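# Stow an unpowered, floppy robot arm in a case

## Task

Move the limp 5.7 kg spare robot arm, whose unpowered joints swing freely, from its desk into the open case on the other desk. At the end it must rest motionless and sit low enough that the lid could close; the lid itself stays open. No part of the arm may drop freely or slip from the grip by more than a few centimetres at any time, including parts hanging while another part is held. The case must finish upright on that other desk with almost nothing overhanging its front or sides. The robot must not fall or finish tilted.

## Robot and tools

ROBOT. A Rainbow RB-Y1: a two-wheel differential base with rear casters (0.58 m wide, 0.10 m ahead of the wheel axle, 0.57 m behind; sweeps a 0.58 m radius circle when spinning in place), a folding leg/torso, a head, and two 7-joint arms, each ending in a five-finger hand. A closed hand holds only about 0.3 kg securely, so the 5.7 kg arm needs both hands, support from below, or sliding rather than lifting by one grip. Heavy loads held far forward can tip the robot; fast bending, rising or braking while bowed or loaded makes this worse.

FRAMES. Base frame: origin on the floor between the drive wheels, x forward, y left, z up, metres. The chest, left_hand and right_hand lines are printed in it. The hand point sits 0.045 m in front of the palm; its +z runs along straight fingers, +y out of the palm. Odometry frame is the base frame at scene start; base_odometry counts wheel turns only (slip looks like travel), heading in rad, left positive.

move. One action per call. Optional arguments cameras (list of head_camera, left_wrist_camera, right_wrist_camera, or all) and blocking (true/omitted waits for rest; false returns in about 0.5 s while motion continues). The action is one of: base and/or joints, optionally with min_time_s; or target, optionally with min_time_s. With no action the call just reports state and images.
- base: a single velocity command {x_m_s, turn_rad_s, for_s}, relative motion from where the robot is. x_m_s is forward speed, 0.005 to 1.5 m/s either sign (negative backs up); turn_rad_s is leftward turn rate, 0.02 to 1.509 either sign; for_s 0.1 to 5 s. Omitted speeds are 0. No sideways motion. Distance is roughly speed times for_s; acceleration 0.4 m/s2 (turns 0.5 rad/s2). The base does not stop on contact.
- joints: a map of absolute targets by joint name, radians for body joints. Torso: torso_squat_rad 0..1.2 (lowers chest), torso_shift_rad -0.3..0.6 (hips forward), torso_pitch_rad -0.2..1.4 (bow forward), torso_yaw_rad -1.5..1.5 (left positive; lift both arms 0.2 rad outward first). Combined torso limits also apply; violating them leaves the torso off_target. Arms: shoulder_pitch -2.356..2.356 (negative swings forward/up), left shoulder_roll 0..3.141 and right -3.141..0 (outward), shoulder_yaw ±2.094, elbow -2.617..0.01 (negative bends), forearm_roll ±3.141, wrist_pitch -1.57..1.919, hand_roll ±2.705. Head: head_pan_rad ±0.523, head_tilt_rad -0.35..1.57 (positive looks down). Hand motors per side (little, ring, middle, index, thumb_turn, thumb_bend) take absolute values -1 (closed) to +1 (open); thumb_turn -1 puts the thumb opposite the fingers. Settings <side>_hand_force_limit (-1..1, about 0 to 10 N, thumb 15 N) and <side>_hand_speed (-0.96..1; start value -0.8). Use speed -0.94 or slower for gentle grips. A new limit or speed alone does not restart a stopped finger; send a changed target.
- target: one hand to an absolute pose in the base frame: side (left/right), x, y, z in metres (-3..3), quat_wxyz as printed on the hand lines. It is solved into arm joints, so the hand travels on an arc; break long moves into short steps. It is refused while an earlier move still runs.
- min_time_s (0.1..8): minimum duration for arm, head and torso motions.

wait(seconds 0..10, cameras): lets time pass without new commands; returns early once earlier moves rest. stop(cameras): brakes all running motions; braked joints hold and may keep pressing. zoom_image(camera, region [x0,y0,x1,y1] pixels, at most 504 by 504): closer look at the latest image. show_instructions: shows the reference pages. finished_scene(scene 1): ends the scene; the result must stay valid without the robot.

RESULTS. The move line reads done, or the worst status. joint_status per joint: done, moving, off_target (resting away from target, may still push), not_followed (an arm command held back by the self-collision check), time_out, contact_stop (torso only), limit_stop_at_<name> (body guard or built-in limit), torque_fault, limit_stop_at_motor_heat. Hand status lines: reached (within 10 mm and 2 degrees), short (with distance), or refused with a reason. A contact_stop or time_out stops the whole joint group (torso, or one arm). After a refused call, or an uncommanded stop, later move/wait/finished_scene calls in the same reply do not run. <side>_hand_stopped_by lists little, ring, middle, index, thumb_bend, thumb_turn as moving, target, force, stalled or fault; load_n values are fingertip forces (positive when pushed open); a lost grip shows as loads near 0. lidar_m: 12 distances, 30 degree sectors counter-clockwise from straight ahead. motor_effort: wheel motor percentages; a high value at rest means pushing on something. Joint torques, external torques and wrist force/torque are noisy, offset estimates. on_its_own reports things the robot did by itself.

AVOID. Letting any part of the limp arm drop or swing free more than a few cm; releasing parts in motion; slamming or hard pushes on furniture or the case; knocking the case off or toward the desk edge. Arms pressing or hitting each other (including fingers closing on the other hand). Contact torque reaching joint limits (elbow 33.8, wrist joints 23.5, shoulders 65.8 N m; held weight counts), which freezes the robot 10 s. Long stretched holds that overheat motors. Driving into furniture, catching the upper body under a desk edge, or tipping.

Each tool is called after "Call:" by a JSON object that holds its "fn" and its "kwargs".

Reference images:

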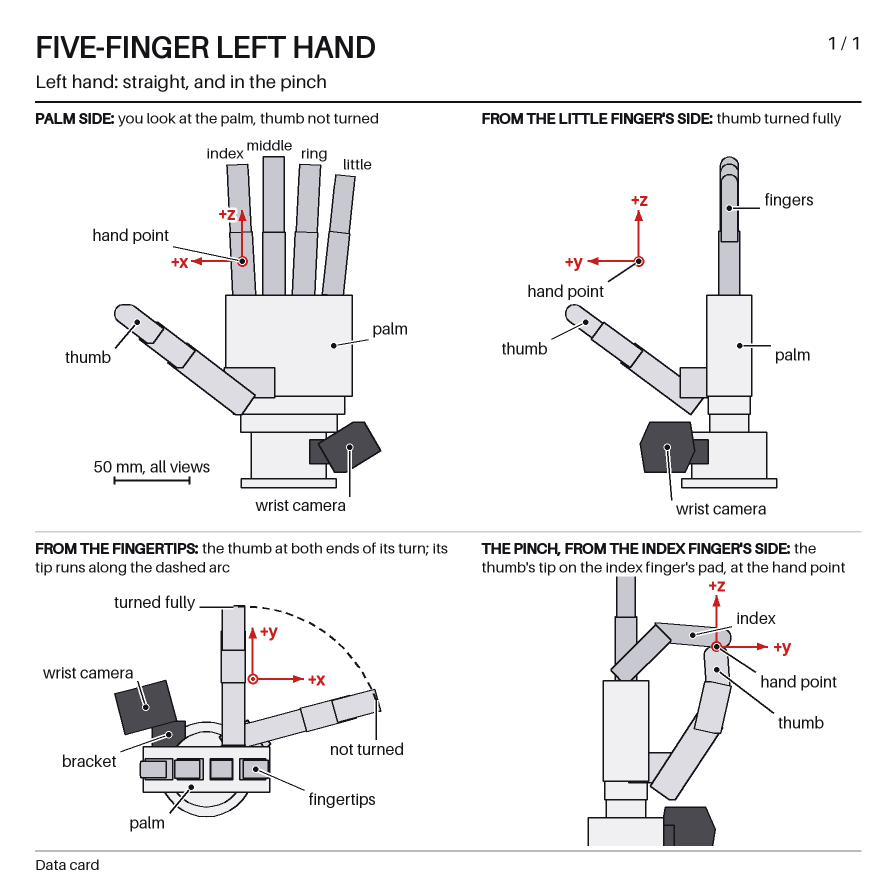

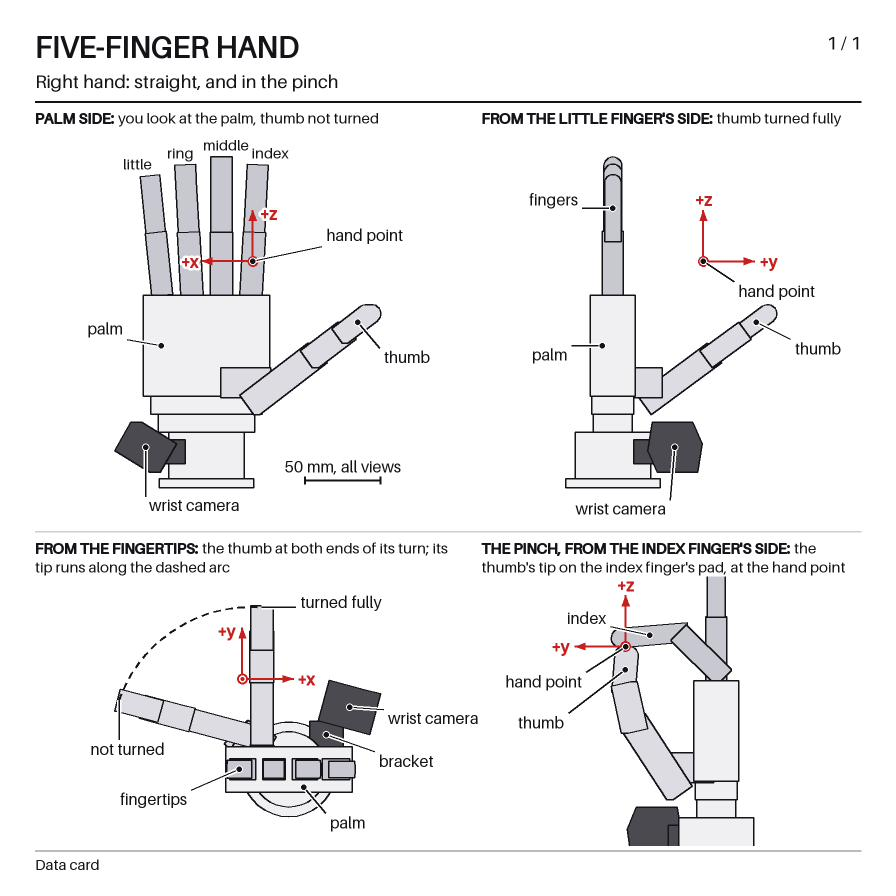

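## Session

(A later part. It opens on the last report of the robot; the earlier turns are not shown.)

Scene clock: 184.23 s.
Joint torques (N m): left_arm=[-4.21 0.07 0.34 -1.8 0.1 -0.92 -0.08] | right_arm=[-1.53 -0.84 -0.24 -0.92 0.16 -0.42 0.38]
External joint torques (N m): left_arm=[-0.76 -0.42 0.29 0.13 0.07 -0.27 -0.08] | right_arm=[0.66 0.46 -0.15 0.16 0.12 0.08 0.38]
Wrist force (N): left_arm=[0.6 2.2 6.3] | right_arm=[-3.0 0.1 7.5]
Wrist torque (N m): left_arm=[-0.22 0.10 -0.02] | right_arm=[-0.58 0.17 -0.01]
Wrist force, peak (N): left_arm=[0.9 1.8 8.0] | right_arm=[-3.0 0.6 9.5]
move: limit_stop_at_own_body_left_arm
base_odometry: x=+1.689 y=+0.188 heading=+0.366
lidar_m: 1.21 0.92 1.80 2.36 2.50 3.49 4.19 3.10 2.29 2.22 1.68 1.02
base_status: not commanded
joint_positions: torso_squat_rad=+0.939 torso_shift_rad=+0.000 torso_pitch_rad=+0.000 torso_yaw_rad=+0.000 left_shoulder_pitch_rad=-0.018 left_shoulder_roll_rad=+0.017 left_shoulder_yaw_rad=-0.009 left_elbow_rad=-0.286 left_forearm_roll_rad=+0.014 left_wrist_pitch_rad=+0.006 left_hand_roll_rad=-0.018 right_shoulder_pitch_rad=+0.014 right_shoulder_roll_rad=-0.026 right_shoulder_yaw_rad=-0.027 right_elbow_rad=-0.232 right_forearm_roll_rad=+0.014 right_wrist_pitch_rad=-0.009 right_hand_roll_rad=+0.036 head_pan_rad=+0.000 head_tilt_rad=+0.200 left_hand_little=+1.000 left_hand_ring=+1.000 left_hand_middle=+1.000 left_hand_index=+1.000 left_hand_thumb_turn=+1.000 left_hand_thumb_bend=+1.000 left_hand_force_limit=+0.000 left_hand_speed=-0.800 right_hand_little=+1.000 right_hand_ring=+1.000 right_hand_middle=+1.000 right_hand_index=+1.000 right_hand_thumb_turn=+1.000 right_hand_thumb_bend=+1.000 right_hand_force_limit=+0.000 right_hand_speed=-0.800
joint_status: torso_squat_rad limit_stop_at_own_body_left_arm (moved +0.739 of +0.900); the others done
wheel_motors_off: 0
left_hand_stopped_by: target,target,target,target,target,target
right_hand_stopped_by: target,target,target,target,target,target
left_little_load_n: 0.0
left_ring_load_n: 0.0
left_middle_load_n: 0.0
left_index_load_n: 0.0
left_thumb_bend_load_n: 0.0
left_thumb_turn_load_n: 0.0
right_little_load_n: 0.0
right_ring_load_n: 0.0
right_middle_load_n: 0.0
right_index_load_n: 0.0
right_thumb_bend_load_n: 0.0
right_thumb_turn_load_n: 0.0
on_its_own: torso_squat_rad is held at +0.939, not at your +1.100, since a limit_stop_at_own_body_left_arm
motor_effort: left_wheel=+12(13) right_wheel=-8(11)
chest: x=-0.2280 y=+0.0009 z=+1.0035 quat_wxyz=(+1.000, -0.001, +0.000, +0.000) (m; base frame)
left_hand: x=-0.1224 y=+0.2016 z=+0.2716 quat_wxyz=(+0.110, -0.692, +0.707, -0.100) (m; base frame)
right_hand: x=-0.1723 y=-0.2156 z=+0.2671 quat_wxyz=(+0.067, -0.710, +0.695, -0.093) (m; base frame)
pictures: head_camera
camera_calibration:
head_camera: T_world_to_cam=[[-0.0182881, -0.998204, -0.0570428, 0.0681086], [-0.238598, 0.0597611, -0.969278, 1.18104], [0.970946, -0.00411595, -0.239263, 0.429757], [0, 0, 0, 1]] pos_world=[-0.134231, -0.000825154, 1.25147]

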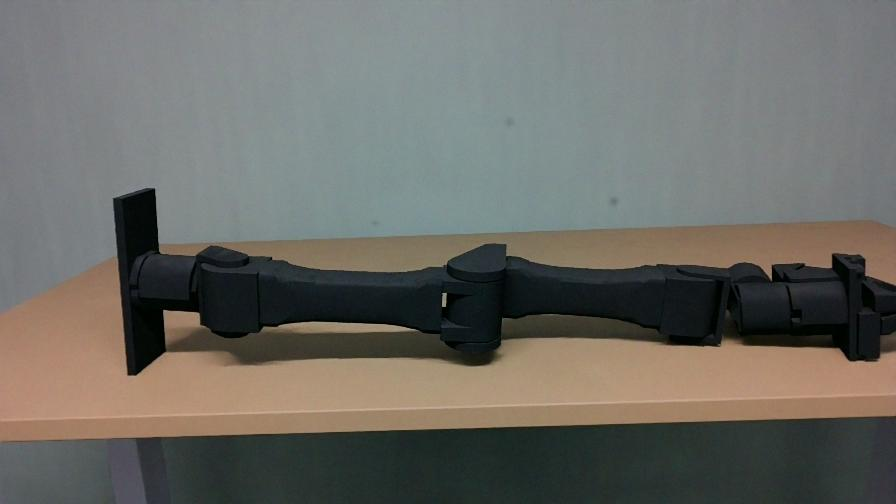

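Call:
{"fn": "move", "kwargs": {"base": {"x_m_s": -0.25, "for_s": 1.4}, "joints": {"torso_squat_rad": 0.6, "head_tilt_rad": 0.6}}}

Call:
{"fn": "move", "kwargs": {"base": {"turn_rad_s": -0.1, "for_s": 0.74}, "joints": {"left_shoulder_roll_rad": 0.25, "right_shoulder_roll_rad": -0.25}}}

Call:
{"fn": "move", "kwargs": {"joints": {"left_shoulder_pitch_rad": -0.8, "left_shoulder_roll_rad": 0.25, "left_shoulder_yaw_rad": -0.3, "left_elbow_rad": -1.55, "left_forearm_roll_rad": 0, "left_wrist_pitch_rad": 1.6, "left_hand_roll_rad": 1.57, "right_shoulder_pitch_rad": -0.8, "right_shoulder_roll_rad": -0.25, "right_shoulder_yaw_rad": 0.3, "right_elbow_rad": -1.55, "right_forearm_roll_rad": 0, "right_wrist_pitch_rad": 1.6, "right_hand_roll_rad": -1.57}, "min_time_s": 4, "cameras": ["all"]}}

Scene clock: 325.00 s.
Joint torques (N m): left_arm=[-4.61 -0.08 0.27 -1.84 0.03 -1.04 -0.09] | right_arm=[-1.75 -0.8 -0.11 -0.91 0.13 -0.34 0.26]
External joint torques (N m): left_arm=[-1.15 -0.56 0.21 0.1 0.01 -0.4 -0.09] | right_arm=[0.45 0.51 -0.02 0.17 0.09 0.16 0.26]
Wrist force (N): left_arm=[1.2 1.4 6.4] | right_arm=[-3.2 0.0 7.4]
Wrist torque (N m): left_arm=[-0.31 0.00 0.05] | right_arm=[-0.60 0.21 -0.05]
Wrist force, peak (N): left_arm=[1.3 1.2 7.1] | right_arm=[-3.3 0.0 8.3]
move: done
base_odometry: x=+1.362 y=+0.062 heading=+0.368
lidar_m: 1.54 1.23 2.32 2.37 2.50 3.52 3.84 3.06 2.28 2.21 2.16 1.31
base_status: done (sent for 1.4 of 1.4 s)
joint_positions: torso_squat_rad=+0.600 torso_shift_rad=+0.000 torso_pitch_rad=+0.000 torso_yaw_rad=+0.000 left_shoulder_pitch_rad=-0.018 left_shoulder_roll_rad=+0.017 left_shoulder_yaw_rad=-0.009 left_elbow_rad=-0.286 left_forearm_roll_rad=+0.014 left_wrist_pitch_rad=+0.006 left_hand_roll_rad=-0.018 right_shoulder_pitch_rad=+0.014 right_shoulder_roll_rad=-0.026 right_shoulder_yaw_rad=-0.027 right_elbow_rad=-0.232 right_forearm_roll_rad=+0.014 right_wrist_pitch_rad=-0.009 right_hand_roll_rad=+0.036 head_pan_rad=+0.000 head_tilt_rad=+0.600 left_hand_little=+1.000 left_hand_ring=+1.000 left_hand_middle=+1.000 left_hand_index=+1.000 left_hand_thumb_turn=+1.000 left_hand_thumb_bend=+1.000 left_hand_force_limit=+0.000 left_hand_speed=-0.800 right_hand_little=+1.000 right_hand_ring=+1.000 right_hand_middle=+1.000 right_hand_index=+1.000 right_hand_thumb_turn=+1.000 right_hand_thumb_bend=+1.000 right_hand_force_limit=+0.000 right_hand_speed=-0.800
joint_status: all done
wheel_motors_off: 0
left_hand_stopped_by: target,target,target,target,target,target
right_hand_stopped_by: target,target,target,target,target,target
left_little_load_n: 0.0
left_ring_load_n: 0.0
left_middle_load_n: 0.0
left_index_load_n: 0.0
left_thumb_bend_load_n: 0.0
left_thumb_turn_load_n: 0.0
right_little_load_n: 0.0
right_ring_load_n: 0.0
right_middle_load_n: 0.5
right_index_load_n: 0.0
right_thumb_bend_load_n: 0.0
right_thumb_turn_load_n: 0.0
motor_effort: left_wheel=+17(38) right_wheel=-9(22)
chest: x=-0.2280 y=+0.0010 z=+1.1677 quat_wxyz=(+1.000, -0.001, +0.000, +0.000) (m; base frame)
left_hand: x=-0.1224 y=+0.2018 z=+0.4357 quat_wxyz=(+0.110, -0.692, +0.707, -0.100) (m; base frame)
right_hand: x=-0.1723 y=-0.2155 z=+0.4312 quat_wxyz=(+0.067, -0.710, +0.695, -0.093) (m; base frame)
pictures: none

Scene clock: 326.40 s.
Joint torques (N m): left_arm=[-4.58 5.1 1.09 -1.86 0 -1.04 -0.09] | right_arm=[-1.5 -5.56 -0.6 -1.03 0.13 -0.32 0.29]
External joint torques (N m): left_arm=[-1.1 -1.68 0.28 0 -0.04 -0.41 -0.09] | right_arm=[0.68 2.26 0.12 0.08 0.1 0.17 0.29]
Wrist force (N): left_arm=[2.2 1.7 6.1] | right_arm=[-4.1 -0.2 7.5]
Wrist torque (N m): left_arm=[-0.22 -0.03 0.14] | right_arm=[-0.65 0.20 -0.10]
Wrist force, peak (N): left_arm=[2.6 1.7 6.8] | right_arm=[-5.3 0.2 7.7]
move: done
base_odometry: x=+1.362 y=+0.062 heading=+0.296
lidar_m: 1.55 1.24 2.16 2.36 2.46 3.28 3.85 3.30 2.32 2.20 2.25 1.29
base_status: done (sent for 0.73 of 0.73 s)
joint_positions: torso_squat_rad=+0.600 torso_shift_rad=+0.000 torso_pitch_rad=+0.000 torso_yaw_rad=+0.000 left_shoulder_pitch_rad=-0.018 left_shoulder_roll_rad=+0.250 left_shoulder_yaw_rad=-0.009 left_elbow_rad=-0.286 left_forearm_roll_rad=+0.014 left_wrist_pitch_rad=+0.006 left_hand_roll_rad=-0.018 right_shoulder_pitch_rad=+0.014 right_shoulder_roll_rad=-0.250 right_shoulder_yaw_rad=-0.027 right_elbow_rad=-0.232 right_forearm_roll_rad=+0.014 right_wrist_pitch_rad=-0.009 right_hand_roll_rad=+0.036 head_pan_rad=+0.000 head_tilt_rad=+0.600 left_hand_little=+1.000 left_hand_ring=+1.000 left_hand_middle=+1.000 left_hand_index=+1.000 left_hand_thumb_turn=+1.000 left_hand_thumb_bend=+1.000 left_hand_force_limit=+0.000 left_hand_speed=-0.800 right_hand_little=+1.000 right_hand_ring=+1.000 right_hand_middle=+1.000 right_hand_index=+1.000 right_hand_thumb_turn=+1.000 right_hand_thumb_bend=+1.000 right_hand_force_limit=+0.000 right_hand_speed=-0.800
joint_status: all done
wheel_motors_off: 0
left_hand_stopped_by: target,target,target,target,target,target
right_hand_stopped_by: target,target,target,target,target,target
left_little_load_n: 0.0
left_ring_load_n: 0.0
left_middle_load_n: 0.0
left_index_load_n: 0.0
left_thumb_bend_load_n: 0.0
left_thumb_turn_load_n: 0.0
right_little_load_n: 0.0
right_ring_load_n: 0.0
right_middle_load_n: 0.0
right_index_load_n: 0.0
right_thumb_bend_load_n: 0.0
right_thumb_turn_load_n: 0.0
motor_effort: left_wheel=+22(38) right_wheel=-5(25)
chest: x=-0.2280 y=+0.0010 z=+1.1677 quat_wxyz=(+1.000, -0.001, +0.000, +0.000) (m; base frame)
left_hand: x=-0.1215 y=+0.3901 z=+0.4534 quat_wxyz=(+0.190, -0.676, +0.712, -0.017) (m; base frame)
right_hand: x=-0.1729 y=-0.3973 z=+0.4509 quat_wxyz=(-0.013, -0.714, +0.679, -0.170) (m; base frame)
pictures: none

Scene clock: 330.70 s.
Joint torques (N m): left_arm=[-22.81 3 3.12 -8.04 -0.98 -1.14 0.12] | right_arm=[-20.62 -2.98 -2.42 -8.74 0.88 -0.68 0.01]
External joint torques (N m): left_arm=[-3.16 -0.71 -1.32 -0.52 -0.12 -0.02 0.1] | right_arm=[0.51 1.46 2.03 -0.98 -0.22 0.47 0.03]
Wrist force (N): left_arm=[-2.6 2.5 5.2] | right_arm=[-0.1 1.5 5.9]
Wrist torque (N m): left_arm=[-0.14 0.32 0.00] | right_arm=[-0.34 0.04 0.15]
Wrist force, peak (N): left_arm=[1.8 2.0 6.8] | right_arm=[-4.3 0.2 8.0]
move: done
base_odometry: x=+1.362 y=+0.062 heading=+0.296
lidar_m: 1.56 1.24 2.15 2.37 2.45 3.29 3.83 3.30 2.33 2.22 2.26 1.31
base_status: not commanded
joint_positions: torso_squat_rad=+0.600 torso_shift_rad=+0.000 torso_pitch_rad=+0.000 torso_yaw_rad=+0.000 left_shoulder_pitch_rad=-0.800 left_shoulder_roll_rad=+0.250 left_shoulder_yaw_rad=-0.300 left_elbow_rad=-1.550 left_forearm_roll_rad=+0.000 left_wrist_pitch_rad=+1.600 left_hand_roll_rad=+1.570 right_shoulder_pitch_rad=-0.800 right_shoulder_roll_rad=-0.250 right_shoulder_yaw_rad=+0.300 right_elbow_rad=-1.550 right_forearm_roll_rad=+0.000 right_wrist_pitch_rad=+1.600 right_hand_roll_rad=-1.570 head_pan_rad=+0.000 head_tilt_rad=+0.600 left_hand_little=+1.000 left_hand_ring=+1.000 left_hand_middle=+1.000 left_hand_index=+1.000 left_hand_thumb_turn=+1.000 left_hand_thumb_bend=+1.000 left_hand_force_limit=+0.000 left_hand_speed=-0.800 right_hand_little=+1.000 right_hand_ring=+1.000 right_hand_middle=+1.000 right_hand_index=+1.000 right_hand_thumb_turn=+1.000 right_hand_thumb_bend=+1.000 right_hand_force_limit=+0.000 right_hand_speed=-0.800
joint_status: all done
wheel_motors_off: 0
left_hand_stopped_by: target,target,target,target,target,target
right_hand_stopped_by: target,target,target,target,target,target
left_little_load_n: 0.0
left_ring_load_n: 0.0
left_middle_load_n: 0.0
left_index_load_n: 0.0
left_thumb_bend_load_n: 0.0
left_thumb_turn_load_n: 0.0
right_little_load_n: 0.0
right_ring_load_n: 0.0
right_middle_load_n: 0.0
right_index_load_n: 0.0
right_thumb_bend_load_n: 0.0
right_thumb_turn_load_n: 0.0
motor_effort: left_wheel=+22(23) right_wheel=-5(6)
chest: x=-0.2280 y=+0.0010 z=+1.1677 quat_wxyz=(+1.000, -0.001, +0.000, +0.000) (m; base frame)
left_hand: x=+0.3723 y=+0.0983 z=+0.9857 quat_wxyz=(+0.175, -0.900, +0.218, -0.336) (m; base frame)
right_hand: x=+0.3723 y=-0.0969 z=+0.9861 quat_wxyz=(+0.336, -0.218, +0.899, -0.177) (m; base frame)
pictures: head_camera, left_wrist_camera, right_wrist_camera
camera_calibration:
head_camera: T_world_to_cam=[[-0.0397087, -0.998184, -0.0453023, 0.0571479], [-0.597044, 0.0600568, -0.799957, 1.03463], [0.801225, -0.00471788, -0.598344, 0.925261], [0, 0, 0, 1]] pos_world=[-0.121356, -0.000726982, 1.38387]
left_wrist_camera: T_world_to_cam=[[0.400459, 0.704394, 0.586057, -0.800918], [0.188175, -0.689167, 0.699742, -0.687699], [0.896785, -0.169937, -0.408532, 0.203324], [0, 0, 0, 1]] pos_world=[0.267805, 0.124774, 1.03366]
right_wrist_camera: T_world_to_cam=[[-0.4912, 0.637665, -0.593385, 0.824872], [0.159707, 0.735615, 0.658304, -0.638253], [0.85628, 0.228591, -0.463174, 0.27377], [0, 0, 0, 1]] pos_world=[0.272686, -0.119065, 1.03643]

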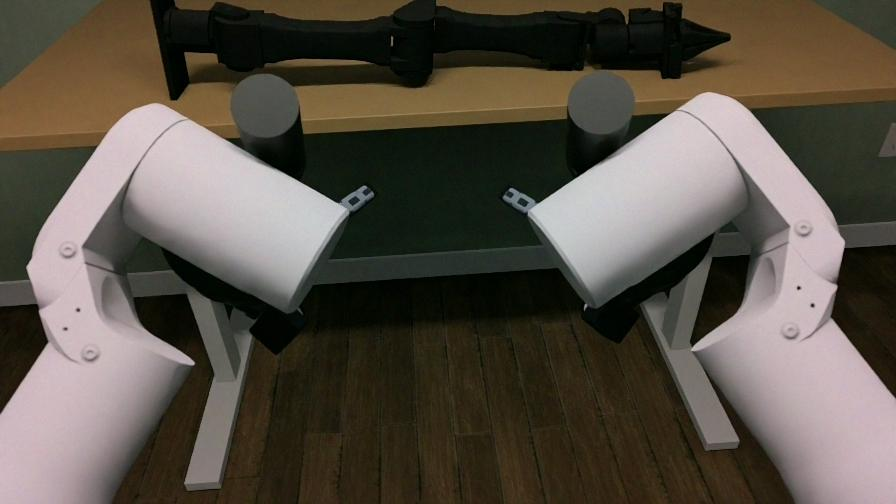

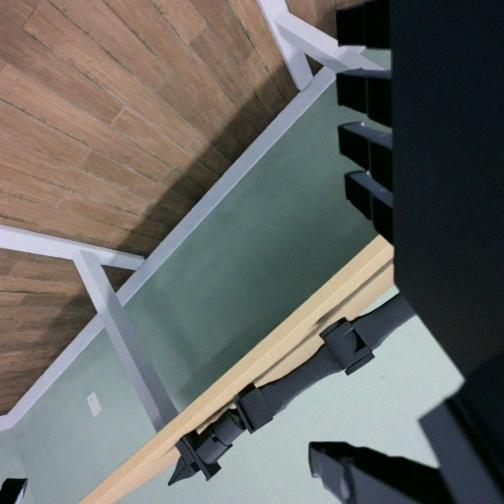

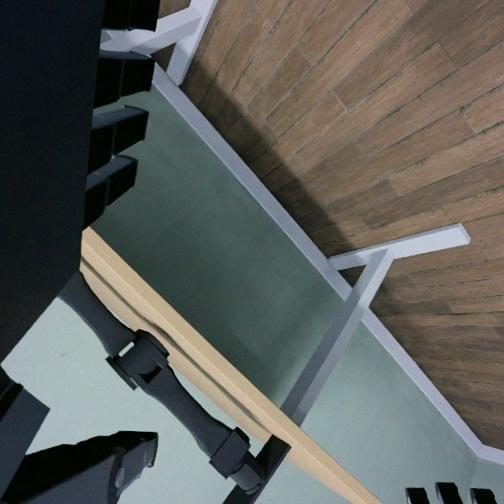

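Call:
{"fn": "move", "kwargs": {"target": {"side": "left", "x": 0.36, "y": 0.19, "z": 1.03, "quat_wxyz": [0.2419, 0.6646, 0.6646, 0.2419]}, "min_time_s": 3}}

Call:
{"fn": "move", "kwargs": {"target": {"side": "right", "x": 0.36, "y": -0.14, "z": 1.03, "quat_wxyz": [0.2419, 0.6646, 0.6646, 0.2419]}, "min_time_s": 3, "cameras": ["all"]}}

Scene clock: 361.83 s.
Joint torques (N m): left_arm=[-18.57 1.87 0.81 -8.14 0.73 -1.24 0.17] | right_arm=[-20.51 -3.1 -2.97 -8.82 0.99 -0.64 -0.02]
External joint torques (N m): left_arm=[-1.49 -1.64 1.85 -0.58 0.22 0.04 0.17] | right_arm=[0.62 1.34 1.47 -1.05 -0.1 0.51 -0.01]
Wrist force (N): left_arm=[0.5 -3.9 5.3] | right_arm=[0.4 1.4 5.6]
Wrist torque (N m): left_arm=[-0.61 0.02 0.33] | right_arm=[-0.36 -0.04 0.17]
Wrist force, peak (N): left_arm=[-0.6 -4.4 5.7] | right_arm=[0.2 1.8 6.7]
move: short
base_odometry: x=+1.362 y=+0.062 heading=+0.296
lidar_m: 1.55 1.23 2.14 2.37 2.45 3.29 3.84 3.29 2.32 2.20 2.28 1.31
base_status: not commanded
joint_positions: torso_squat_rad=+0.600 torso_shift_rad=+0.000 torso_pitch_rad=+0.000 torso_yaw_rad=+0.000 left_shoulder_pitch_rad=-0.619 left_shoulder_roll_rad=+0.000 left_shoulder_yaw_rad=+0.324 left_elbow_rad=-1.844 left_forearm_roll_rad=+0.173 left_wrist_pitch_rad=+1.777 left_hand_roll_rad=+2.705 right_shoulder_pitch_rad=-0.800 right_shoulder_roll_rad=-0.250 right_shoulder_yaw_rad=+0.300 right_elbow_rad=-1.550 right_forearm_roll_rad=+0.000 right_wrist_pitch_rad=+1.600 right_hand_roll_rad=-1.570 head_pan_rad=+0.000 head_tilt_rad=+0.600 left_hand_little=+1.000 left_hand_ring=+1.000 left_hand_middle=+1.000 left_hand_index=+1.000 left_hand_thumb_turn=+1.000 left_hand_thumb_bend=+1.000 left_hand_force_limit=+0.000 left_hand_speed=-0.800 right_hand_little=+1.000 right_hand_ring=+1.000 right_hand_middle=+1.000 right_hand_index=+1.000 right_hand_thumb_turn=+1.000 right_hand_thumb_bend=+1.000 right_hand_force_limit=+0.000 right_hand_speed=-0.800
joint_status: all done
wheel_motors_off: 0
left_hand_stopped_by: target,target,target,target,target,target
right_hand_stopped_by: target,target,target,target,target,target
left_little_load_n: 0.0
left_ring_load_n: -0.5
left_middle_load_n: 0.0
left_index_load_n: 0.0
left_thumb_bend_load_n: 0.0
left_thumb_turn_load_n: 0.0
right_little_load_n: 0.0
right_ring_load_n: 0.0
right_middle_load_n: 0.0
right_index_load_n: 0.0
right_thumb_bend_load_n: 0.0
right_thumb_turn_load_n: -0.5
motor_effort: left_wheel=+22(23) right_wheel=-4(6)
chest: x=-0.2280 y=+0.0010 z=+1.1677 quat_wxyz=(+1.000, -0.001, +0.000, +0.000) (m; base frame)
left_hand: x=+0.3602 y=+0.1904 z=+1.0300 quat_wxyz=(-0.272, -0.788, -0.513, -0.205) (m; base frame)
left_hand_status: short (checked arc, as near as the solve gets, planned for 3.0 s): 0 mm and 23.1 deg off. The place is met; only the turn is off.
right_hand: x=+0.3723 y=-0.0969 z=+0.9861 quat_wxyz=(+0.336, -0.218, +0.899, -0.177) (m; base frame)
pictures: none

Scene clock: 365.17 s.
Joint torques (N m): left_arm=[-18.62 1.55 0.89 -8.16 0.74 -1.31 0.25] | right_arm=[-15.24 -0.76 -0.68 -9.32 -0.34 -0.89 0.03]
External joint torques (N m): left_arm=[-1.54 -1.96 1.92 -0.6 0.24 -0.03 0.26] | right_arm=[2.61 2.15 -1.23 -1.16 0.01 0.51 0.03]
Wrist force (N): left_arm=[0.6 -3.9 5.2] | right_arm=[-2.4 -5.1 6.6]
Wrist torque (N m): left_arm=[-0.64 0.02 0.35] | right_arm=[-0.92 0.14 -0.19]
Wrist force, peak (N): left_arm=[0.2 -4.5 5.2] | right_arm=[-2.4 -5.3 6.5]
move: short
base_odometry: x=+1.362 y=+0.062 heading=+0.296
lidar_m: 1.55 1.23 2.16 2.37 2.45 3.27 3.85 3.29 2.32 2.20 2.25 1.31
base_status: not commanded
joint_positions: torso_squat_rad=+0.600 torso_shift_rad=+0.000 torso_pitch_rad=+0.000 torso_yaw_rad=+0.000 left_shoulder_pitch_rad=-0.619 left_shoulder_roll_rad=+0.000 left_shoulder_yaw_rad=+0.324 left_elbow_rad=-1.844 left_forearm_roll_rad=+0.173 left_wrist_pitch_rad=+1.777 left_hand_roll_rad=+2.705 right_shoulder_pitch_rad=-0.567 right_shoulder_roll_rad=+0.000 right_shoulder_yaw_rad=-0.218 right_elbow_rad=-1.852 right_forearm_roll_rad=-0.250 right_wrist_pitch_rad=+1.687 right_hand_roll_rad=-2.705 head_pan_rad=+0.000 head_tilt_rad=+0.600 left_hand_little=+1.000 left_hand_ring=+1.000 left_hand_middle=+1.000 left_hand_index=+1.000 left_hand_thumb_turn=+1.000 left_hand_thumb_bend=+1.000 left_hand_force_limit=+0.000 left_hand_speed=-0.800 right_hand_little=+1.000 right_hand_ring=+1.000 right_hand_middle=+1.000 right_hand_index=+1.000 right_hand_thumb_turn=+1.000 right_hand_thumb_bend=+1.000 right_hand_force_limit=+0.000 right_hand_speed=-0.800
joint_status: all done
wheel_motors_off: 0
left_hand_stopped_by: target,target,target,target,target,target
right_hand_stopped_by: target,target,target,target,target,target
left_little_load_n: 0.0
left_ring_load_n: 0.0
left_middle_load_n: 0.0
left_index_load_n: 0.0
left_thumb_bend_load_n: 0.0
left_thumb_turn_load_n: 0.0
right_little_load_n: 0.0
right_ring_load_n: 0.0
right_middle_load_n: 0.0
right_index_load_n: 0.0
right_thumb_bend_load_n: 0.0
right_thumb_turn_load_n: 0.0
motor_effort: left_wheel=+22(23) right_wheel=-4(6)
chest: x=-0.2280 y=+0.0010 z=+1.1677 quat_wxyz=(+1.000, -0.001, +0.000, +0.000) (m; base frame)
left_hand: x=+0.3602 y=+0.1904 z=+1.0300 quat_wxyz=(-0.272, -0.788, -0.513, -0.205) (m; base frame)
right_hand: x=+0.3602 y=-0.1404 z=+1.0301 quat_wxyz=(+0.212, +0.462, +0.808, +0.299) (m; base frame)
right_hand_status: short (checked arc, as near as the solve gets, planned for 3.0 s): 0 mm and 29.5 deg off. The place is met; only the turn is off.
pictures: head_camera, left_wrist_camera, right_wrist_camera
camera_calibration:
head_camera: T_world_to_cam=[[-0.0397087, -0.998184, -0.0453023, 0.0571479], [-0.597044, 0.0600568, -0.799957, 1.03463], [0.801225, -0.00471788, -0.598344, 0.925261], [0, 0, 0, 1]] pos_world=[-0.121356, -0.000726982, 1.38387]
left_wrist_camera: T_world_to_cam=[[-0.608026, 0.528806, -0.592173, 0.72335], [0.182696, 0.819066, 0.543832, -0.777624], [0.77261, 0.222477, -0.594624, 0.409593], [0, 0, 0, 1]] pos_world=[0.265428, 0.163289, 1.0948]
right_wrist_camera: T_world_to_cam=[[0.418597, 0.647958, 0.636339, -0.720413], [0.26843, -0.75765, 0.594905, -0.81676], [0.867596, -0.0782134, -0.491081, 0.296017], [0, 0, 0, 1]] pos_world=[0.263982, -0.128868, 1.08969]

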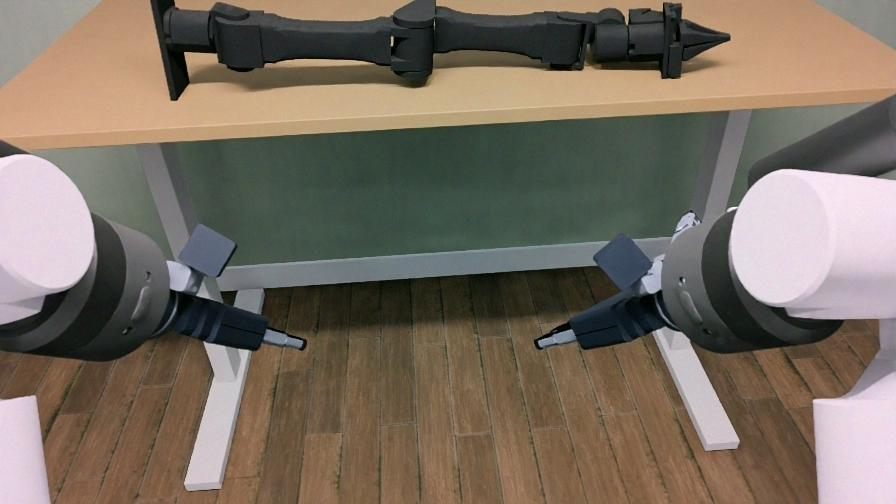

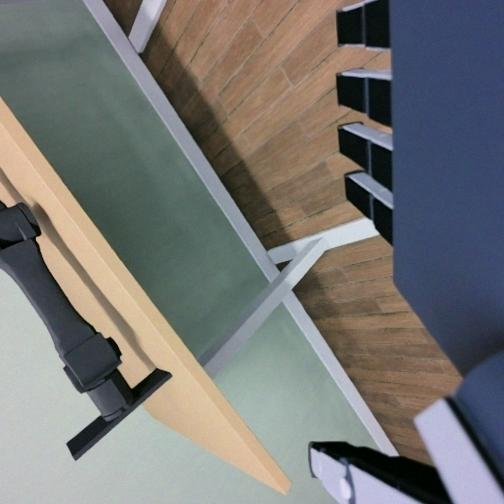

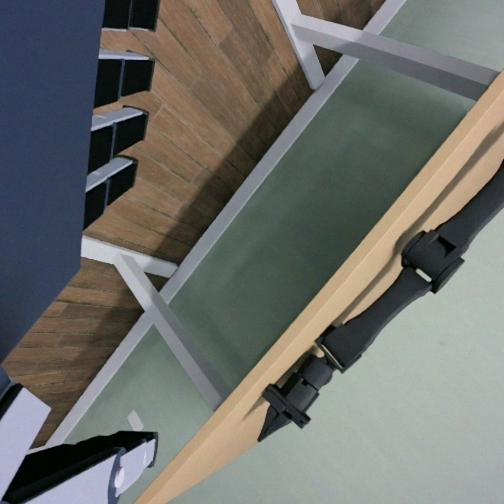

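Call:
{"fn": "move", "kwargs": {"joints": {"left_shoulder_pitch_rad": -0.7, "left_shoulder_roll_rad": 0.1, "left_shoulder_yaw_rad": 0.0, "left_elbow_rad": -1.7, "left_forearm_roll_rad": 0, "left_wrist_pitch_rad": 1.7, "left_hand_roll_rad": 0.0, "right_shoulder_pitch_rad": -0.7, "right_shoulder_roll_rad": -0.1, "right_shoulder_yaw_rad": 0.0, "right_elbow_rad": -1.7, "right_forearm_roll_rad": 0, "right_wrist_pitch_rad": 1.7, "right_hand_roll_rad": 0.0}, "min_time_s": 3}}

Call:
{"fn": "move", "kwargs": {"target": {"side": "left", "x": 0.36, "y": 0.19, "z": 1.03, "quat_wxyz": [0.2419, 0.6646, 0.6646, 0.2419]}, "min_time_s": 2}}

Call:
{"fn": "move", "kwargs": {"target": {"side": "right", "x": 0.36, "y": -0.14, "z": 1.03, "quat_wxyz": [0.2419, 0.6646, 0.6646, 0.2419]}, "min_time_s": 2, "cameras": ["all"]}}

Scene clock: 377.53 s.
Joint torques (N m): left_arm=[-21.49 3.93 0.33 -6.69 -0.28 -1.84 -0.19] | right_arm=[-19.06 -4.43 0.35 -7.92 0.57 -0.85 0.39]
External joint torques (N m): left_arm=[-3.08 0.92 -1.13 1.14 -0.03 -0.58 -0.19] | right_arm=[0.67 -0.82 1.71 0.19 0.12 0.44 0.39]
Wrist force (N): left_arm=[1.6 2.4 5.4] | right_arm=[-3.5 2.0 6.1]
Wrist torque (N m): left_arm=[-0.22 0.03 0.07] | right_arm=[-0.38 0.21 0.07]
Wrist force, peak (N): left_arm=[0.4 -4.1 5.6] | right_arm=[-2.7 -5.8 6.4]
move: done
base_odometry: x=+1.362 y=+0.062 heading=+0.296
lidar_m: 1.56 1.24 2.13 2.36 2.46 3.29 3.84 3.30 2.31 2.20 2.28 1.31
base_status: not commanded
joint_positions: torso_squat_rad=+0.600 torso_shift_rad=+0.000 torso_pitch_rad=+0.000 torso_yaw_rad=+0.000 left_shoulder_pitch_rad=-0.700 left_shoulder_roll_rad=+0.100 left_shoulder_yaw_rad=+0.000 left_elbow_rad=-1.700 left_forearm_roll_rad=+0.000 left_wrist_pitch_rad=+1.700 left_hand_roll_rad=+0.000 right_shoulder_pitch_rad=-0.700 right_shoulder_roll_rad=-0.100 right_shoulder_yaw_rad=+0.000 right_elbow_rad=-1.700 right_forearm_roll_rad=+0.000 right_wrist_pitch_rad=+1.700 right_hand_roll_rad=+0.000 head_pan_rad=+0.000 head_tilt_rad=+0.600 left_hand_little=+1.000 left_hand_ring=+1.000 left_hand_middle=+1.000 left_hand_index=+1.000 left_hand_thumb_turn=+1.000 left_hand_thumb_bend=+1.000 left_hand_force_limit=+0.000 left_hand_speed=-0.800 right_hand_little=+1.000 right_hand_ring=+1.000 right_hand_middle=+1.000 right_hand_index=+1.000 right_hand_thumb_turn=+1.000 right_hand_thumb_bend=+1.000 right_hand_force_limit=+0.000 right_hand_speed=-0.800
joint_status: all done
wheel_motors_off: 0
left_hand_stopped_by: target,target,target,target,target,target
right_hand_stopped_by: target,target,target,target,target,target
left_little_load_n: 0.0
left_ring_load_n: 0.0
left_middle_load_n: 0.0
left_index_load_n: 0.0
left_thumb_bend_load_n: 0.0
left_thumb_turn_load_n: 0.0
right_little_load_n: 0.0
right_ring_load_n: 0.0
right_middle_load_n: 0.0
right_index_load_n: 0.0
right_thumb_bend_load_n: 0.0
right_thumb_turn_load_n: -0.5
motor_effort: left_wheel=+22(23) right_wheel=-4(6)
chest: x=-0.2280 y=+0.0010 z=+1.1677 quat_wxyz=(+1.000, -0.001, +0.000, +0.000) (m; base frame)
left_hand: x=+0.2856 y=+0.1522 z=+0.9513 quat_wxyz=(+0.264, -0.592, +0.735, -0.199) (m; base frame)
right_hand: x=+0.2856 y=-0.1508 z=+0.9518 quat_wxyz=(+0.198, -0.735, +0.592, -0.265) (m; base frame)
pictures: none

Scene clock: 379.87 s.
Joint torques (N m): left_arm=[-21.21 6.88 8.59 -4.24 -0.92 -1.26 -0.12] | right_arm=[-19.47 -4.45 0.26 -7.97 0.56 -0.82 0.48]
External joint torques (N m): left_arm=[-3 0.16 -1.01 -0.63 0.13 -0.5 -0.12] | right_arm=[0.26 -0.83 1.61 0.14 0.1 0.47 0.48]
Wrist force (N): left_arm=[1.1 -4.2 4.9] | right_arm=[-3.6 1.7 6.7]
Wrist torque (N m): left_arm=[-0.64 -0.05 0.18] | right_arm=[-0.49 0.22 0.04]
Wrist force, peak (N): left_arm=[1.0 -4.4 5.8] | right_arm=[-3.8 2.2 7.1]
move: done
base_odometry: x=+1.362 y=+0.062 heading=+0.296
lidar_m: 1.55 1.23 2.16 2.36 2.47 3.28 3.85 3.29 2.33 2.20 2.26 1.30
base_status: not commanded
joint_positions: torso_squat_rad=+0.600 torso_shift_rad=+0.000 torso_pitch_rad=+0.000 torso_yaw_rad=+0.000 left_shoulder_pitch_rad=-0.890 left_shoulder_roll_rad=+0.778 left_shoulder_yaw_rad=-0.733 left_elbow_rad=-1.843 left_forearm_roll_rad=+0.609 left_wrist_pitch_rad=+1.480 left_hand_roll_rad=-2.130 right_shoulder_pitch_rad=-0.700 right_shoulder_roll_rad=-0.100 right_shoulder_yaw_rad=+0.000 right_elbow_rad=-1.700 right_forearm_roll_rad=+0.000 right_wrist_pitch_rad=+1.700 right_hand_roll_rad=+0.000 head_pan_rad=+0.000 head_tilt_rad=+0.600 left_hand_little=+1.000 left_hand_ring=+1.000 left_hand_middle=+1.000 left_hand_index=+1.000 left_hand_thumb_turn=+1.000 left_hand_thumb_bend=+1.000 left_hand_force_limit=+0.000 left_hand_speed=-0.800 right_hand_little=+1.000 right_hand_ring=+1.000 right_hand_middle=+1.000 right_hand_index=+1.000 right_hand_thumb_turn=+1.000 right_hand_thumb_bend=+1.000 right_hand_force_limit=+0.000 right_hand_speed=-0.800
joint_status: all done
wheel_motors_off: 0
left_hand_stopped_by: target,target,target,target,target,target
right_hand_stopped_by: target,target,target,target,target,target
left_little_load_n: 0.0
left_ring_load_n: 0.0
left_middle_load_n: 0.0
left_index_load_n: 0.0
left_thumb_bend_load_n: 0.0
left_thumb_turn_load_n: 0.0
right_little_load_n: 0.0
right_ring_load_n: 0.0
right_middle_load_n: 0.0
right_index_load_n: 0.0
right_thumb_bend_load_n: 0.0
right_thumb_turn_load_n: 0.0
motor_effort: left_wheel=+22(23) right_wheel=-5(5)
chest: x=-0.2280 y=+0.0010 z=+1.1677 quat_wxyz=(+1.000, -0.001, +0.000, +0.000) (m; base frame)
left_hand: x=+0.3595 y=+0.1898 z=+1.0301 quat_wxyz=(+0.242, +0.662, +0.666, +0.245) (m; base frame)
left_hand_status: reached (checked arc, planned for 2.0 s): 1 mm and 0.5 deg off.
right_hand: x=+0.2856 y=-0.1509 z=+0.9518 quat_wxyz=(+0.198, -0.735, +0.592, -0.265) (m; base frame)
pictures: none

Scene clock: 382.20 s.
Joint torques (N m): left_arm=[-21.04 7.15 8.64 -4.2 -1.02 -1.36 -0.14] | right_arm=[-19.56 -6.49 -8.34 -4.35 1.28 -0.76 0.17]
External joint torques (N m): left_arm=[-2.84 0.43 -0.96 -0.58 0.03 -0.6 -0.14] | right_arm=[0.88 0.07 1.48 -0.51 -0.08 -0.08 0.16]
Wrist force (N): left_arm=[0.8 -4.1 5.2] | right_arm=[-3.0 -4.9 6.2]
Wrist torque (N m): left_arm=[-0.67 0.01 0.17] | right_arm=[-0.89 0.18 -0.11]
Wrist force, peak (N): left_arm=[1.1 -4.4 5.8] | right_arm=[-5.2 -4.9 6.3]
move: done
base_odometry: x=+1.362 y=+0.062 heading=+0.296
lidar_m: 1.55 1.24 2.14 2.37 2.47 3.28 3.84 3.30 2.33 2.21 2.28 1.31
base_status: not commanded
joint_positions: torso_squat_rad=+0.600 torso_shift_rad=+0.000 torso_pitch_rad=+0.000 torso_yaw_rad=+0.000 left_shoulder_pitch_rad=-0.890 left_shoulder_roll_rad=+0.778 left_shoulder_yaw_rad=-0.733 left_elbow_rad=-1.843 left_forearm_roll_rad=+0.609 left_wrist_pitch_rad=+1.480 left_hand_roll_rad=-2.130 right_shoulder_pitch_rad=-0.977 right_shoulder_roll_rad=-0.661 right_shoulder_yaw_rad=+0.804 right_elbow_rad=-1.785 right_forearm_roll_rad=-0.570 right_wrist_pitch_rad=+1.525 right_hand_roll_rad=+2.059 head_pan_rad=+0.000 head_tilt_rad=+0.600 left_hand_little=+1.000 left_hand_ring=+1.000 left_hand_middle=+1.000 left_hand_index=+1.000 left_hand_thumb_turn=+1.000 left_hand_thumb_bend=+1.000 left_hand_force_limit=+0.000 left_hand_speed=-0.800 right_hand_little=+1.000 right_hand_ring=+1.000 right_hand_middle=+1.000 right_hand_index=+1.000 right_hand_thumb_turn=+1.000 right_hand_thumb_bend=+1.000 right_hand_force_limit=+0.000 right_hand_speed=-0.800
joint_status: all done
wheel_motors_off: 0
left_hand_stopped_by: target,target,target,target,target,target
right_hand_stopped_by: target,target,target,target,target,target
left_little_load_n: 0.0
left_ring_load_n: 0.0
left_middle_load_n: 0.0
left_index_load_n: 0.0
left_thumb_bend_load_n: 0.0
left_thumb_turn_load_n: 0.0
right_little_load_n: 0.0
right_ring_load_n: 0.0
right_middle_load_n: 0.0
right_index_load_n: 0.0
right_thumb_bend_load_n: 0.0
right_thumb_turn_load_n: 0.0
motor_effort: left_wheel=+22(23) right_wheel=-5(6)
chest: x=-0.2280 y=+0.0010 z=+1.1677 quat_wxyz=(+1.000, -0.001, +0.000, +0.000) (m; base frame)
left_hand: x=+0.3595 y=+0.1898 z=+1.0301 quat_wxyz=(+0.242, +0.662, +0.666, +0.245) (m; base frame)
right_hand: x=+0.3596 y=-0.1398 z=+1.0302 quat_wxyz=(-0.244, -0.666, -0.662, -0.242) (m; base frame)
right_hand_status: reached (checked arc, planned for 2.0 s): 1 mm and 0.4 deg off.
pictures: head_camera, left_wrist_camera, right_wrist_camera
camera_calibration:
head_camera: T_world_to_cam=[[-0.0397087, -0.998184, -0.0453023, 0.0571479], [-0.597044, 0.0600568, -0.799957, 1.03463], [0.801225, -0.00471788, -0.598344, 0.925261], [0, 0, 0, 1]] pos_world=[-0.121356, -0.000726982, 1.38387]
left_wrist_camera: T_world_to_cam=[[-0.76237, 0.217914, -0.609348, 0.855473], [-0.162898, 0.84666, 0.506587, -0.619672], [0.626303, 0.485469, -0.609971, 0.428915], [0, 0, 0, 1]] pos_world=[0.282613, 0.130007, 1.09682]
right_wrist_camera: T_world_to_cam=[[0.711313, 0.316974, 0.627345, -0.862817], [-0.111669, -0.83024, 0.546106, -0.639378], [0.693948, -0.458507, -0.555164, 0.372008], [0, 0, 0, 1]] pos_world=[0.28418, -0.0867785, 1.09698]

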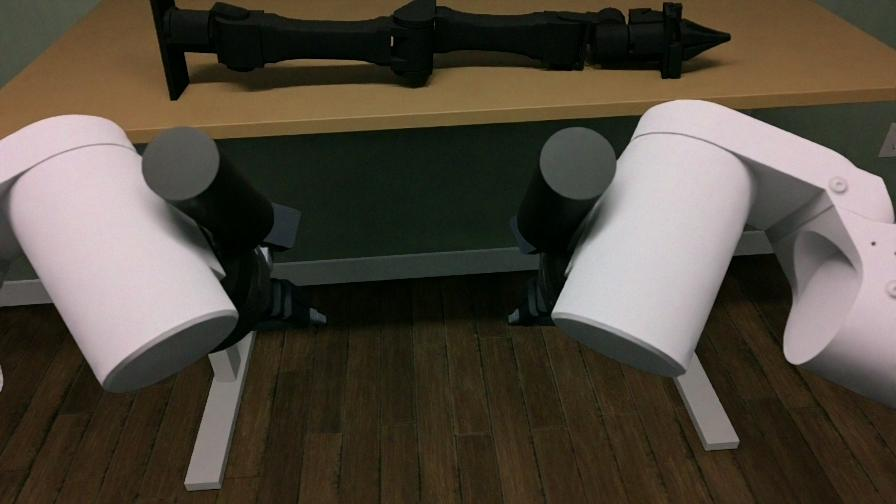

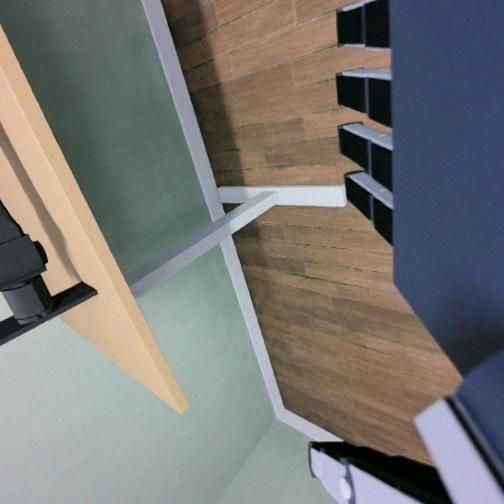

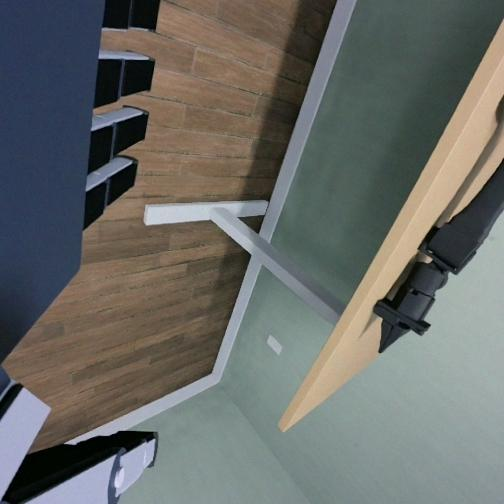

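Call:
{"fn": "move", "kwargs": {"joints": {"left_hand_speed": -0.3, "right_hand_speed": -0.3, "left_hand_little": 0.3, "left_hand_ring": 0.3, "left_hand_middle": 0.3, "left_hand_index": 0.3, "left_hand_thumb_turn": -1, "right_hand_little": 0.3, "right_hand_ring": 0.3, "right_hand_middle": 0.3, "right_hand_index": 0.3, "right_hand_thumb_turn": -1}, "base": {"x_m_s": 0.2, "for_s": 2.0}, "cameras": ["all"]}}

Scene clock: 409.73 s.
Joint torques (N m): left_arm=[-20.62 7.26 8.86 -3.92 -1.04 -1.38 -0.07] | right_arm=[-19.37 -6.47 -8.46 -4.24 1.38 -0.69 0.31]
External joint torques (N m): left_arm=[-2.4 0.54 -0.76 -0.29 0.01 -0.61 -0.08] | right_arm=[1.08 0.08 1.38 -0.39 0.01 0 0.32]
Wrist force (N): left_arm=[1.4 -4.0 5.3] | right_arm=[-3.0 -4.7 6.4]
Wrist torque (N m): left_arm=[-0.66 -0.08 0.20] | right_arm=[-0.86 0.22 -0.08]
Wrist force, peak (N): left_arm=[1.3 -4.4 6.0] | right_arm=[-3.4 -5.2 6.9]
move: done
base_odometry: x=+1.745 y=+0.179 heading=+0.295
lidar_m: 1.16 0.89 1.60 2.39 2.44 3.28 4.22 3.27 2.32 2.17 1.73 0.98
base_status: done (sent for 2 of 2 s)
joint_positions: torso_squat_rad=+0.600 torso_shift_rad=+0.000 torso_pitch_rad=+0.000 torso_yaw_rad=+0.000 left_shoulder_pitch_rad=-0.891 left_shoulder_roll_rad=+0.778 left_shoulder_yaw_rad=-0.733 left_elbow_rad=-1.843 left_forearm_roll_rad=+0.609 left_wrist_pitch_rad=+1.480 left_hand_roll_rad=-2.130 right_shoulder_pitch_rad=-0.977 right_shoulder_roll_rad=-0.661 right_shoulder_yaw_rad=+0.804 right_elbow_rad=-1.785 right_forearm_roll_rad=-0.570 right_wrist_pitch_rad=+1.525 right_hand_roll_rad=+2.059 head_pan_rad=+0.000 head_tilt_rad=+0.600 left_hand_little=+0.300 left_hand_ring=+0.300 left_hand_middle=+0.300 left_hand_index=+0.300 left_hand_thumb_turn=-1.000 left_hand_thumb_bend=+1.000 left_hand_force_limit=+0.000 left_hand_speed=-0.300 right_hand_little=+0.300 right_hand_ring=+0.300 right_hand_middle=+0.300 right_hand_index=+0.300 right_hand_thumb_turn=-1.000 right_hand_thumb_bend=+1.000 right_hand_force_limit=+0.000 right_hand_speed=-0.300
joint_status: all done
wheel_motors_off: 0
left_hand_stopped_by: target,target,target,target,target,target
right_hand_stopped_by: target,target,target,target,target,target
left_little_load_n: 0.0
left_ring_load_n: 0.0
left_middle_load_n: 0.0
left_index_load_n: 0.0
left_thumb_bend_load_n: 0.0
left_thumb_turn_load_n: 0.0
right_little_load_n: 0.0
right_ring_load_n: 0.0
right_middle_load_n: 0.0
right_index_load_n: 0.0
right_thumb_bend_load_n: 0.0
right_thumb_turn_load_n: 0.0
motor_effort: left_wheel=-5(48) right_wheel=+5(25)
chest: x=-0.2280 y=+0.0010 z=+1.1677 quat_wxyz=(+1.000, -0.001, +0.000, +0.000) (m; base frame)
left_hand: x=+0.3595 y=+0.1897 z=+1.0301 quat_wxyz=(+0.242, +0.662, +0.666, +0.245) (m; base frame)
right_hand: x=+0.3596 y=-0.1397 z=+1.0301 quat_wxyz=(-0.244, -0.666, -0.662, -0.242) (m; base frame)
pictures: head_camera, left_wrist_camera, right_wrist_camera
camera_calibration:
head_camera: T_world_to_cam=[[-0.0397194, -0.998184, -0.0452952, 0.0571408], [-0.59722, 0.0600586, -0.799826, 1.03448], [0.801094, -0.0047174, -0.59852, 0.925409], [0, 0, 0, 1]] pos_world=[-0.121257, -0.000726978, 1.38387]
left_wrist_camera: T_world_to_cam=[[-0.76232, 0.218025, -0.609371, 0.855567], [-0.162778, 0.846693, 0.506571, -0.619592], [0.626395, 0.485362, -0.609962, 0.428879], [0, 0, 0, 1]] pos_world=[0.282712, 0.129907, 1.09682]
right_wrist_camera: T_world_to_cam=[[0.711356, 0.317067, 0.627249, -0.862654], [-0.111524, -0.830231, 0.546149, -0.639412], [0.693928, -0.45846, -0.555229, 0.372033], [0, 0, 0, 1]] pos_world=[0.28418, -0.0867787, 1.09688]

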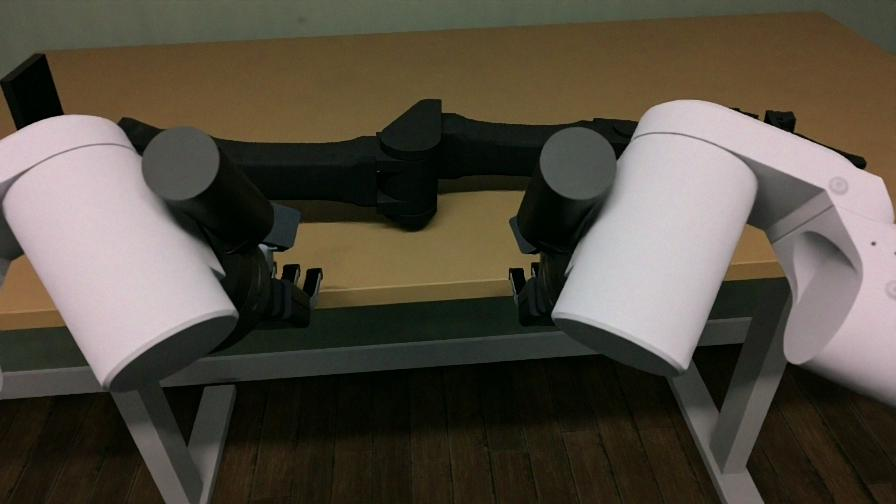

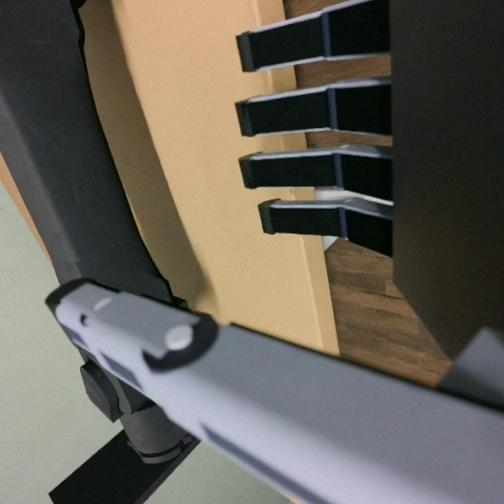

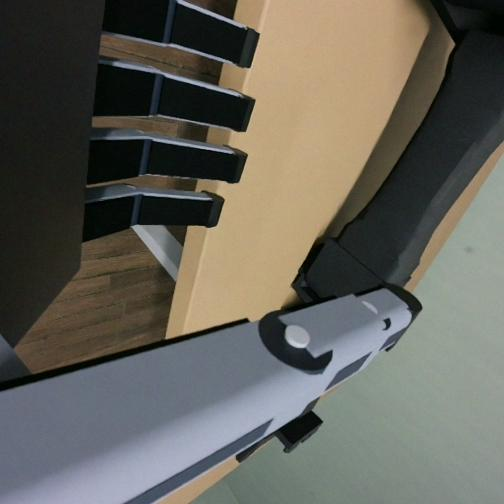

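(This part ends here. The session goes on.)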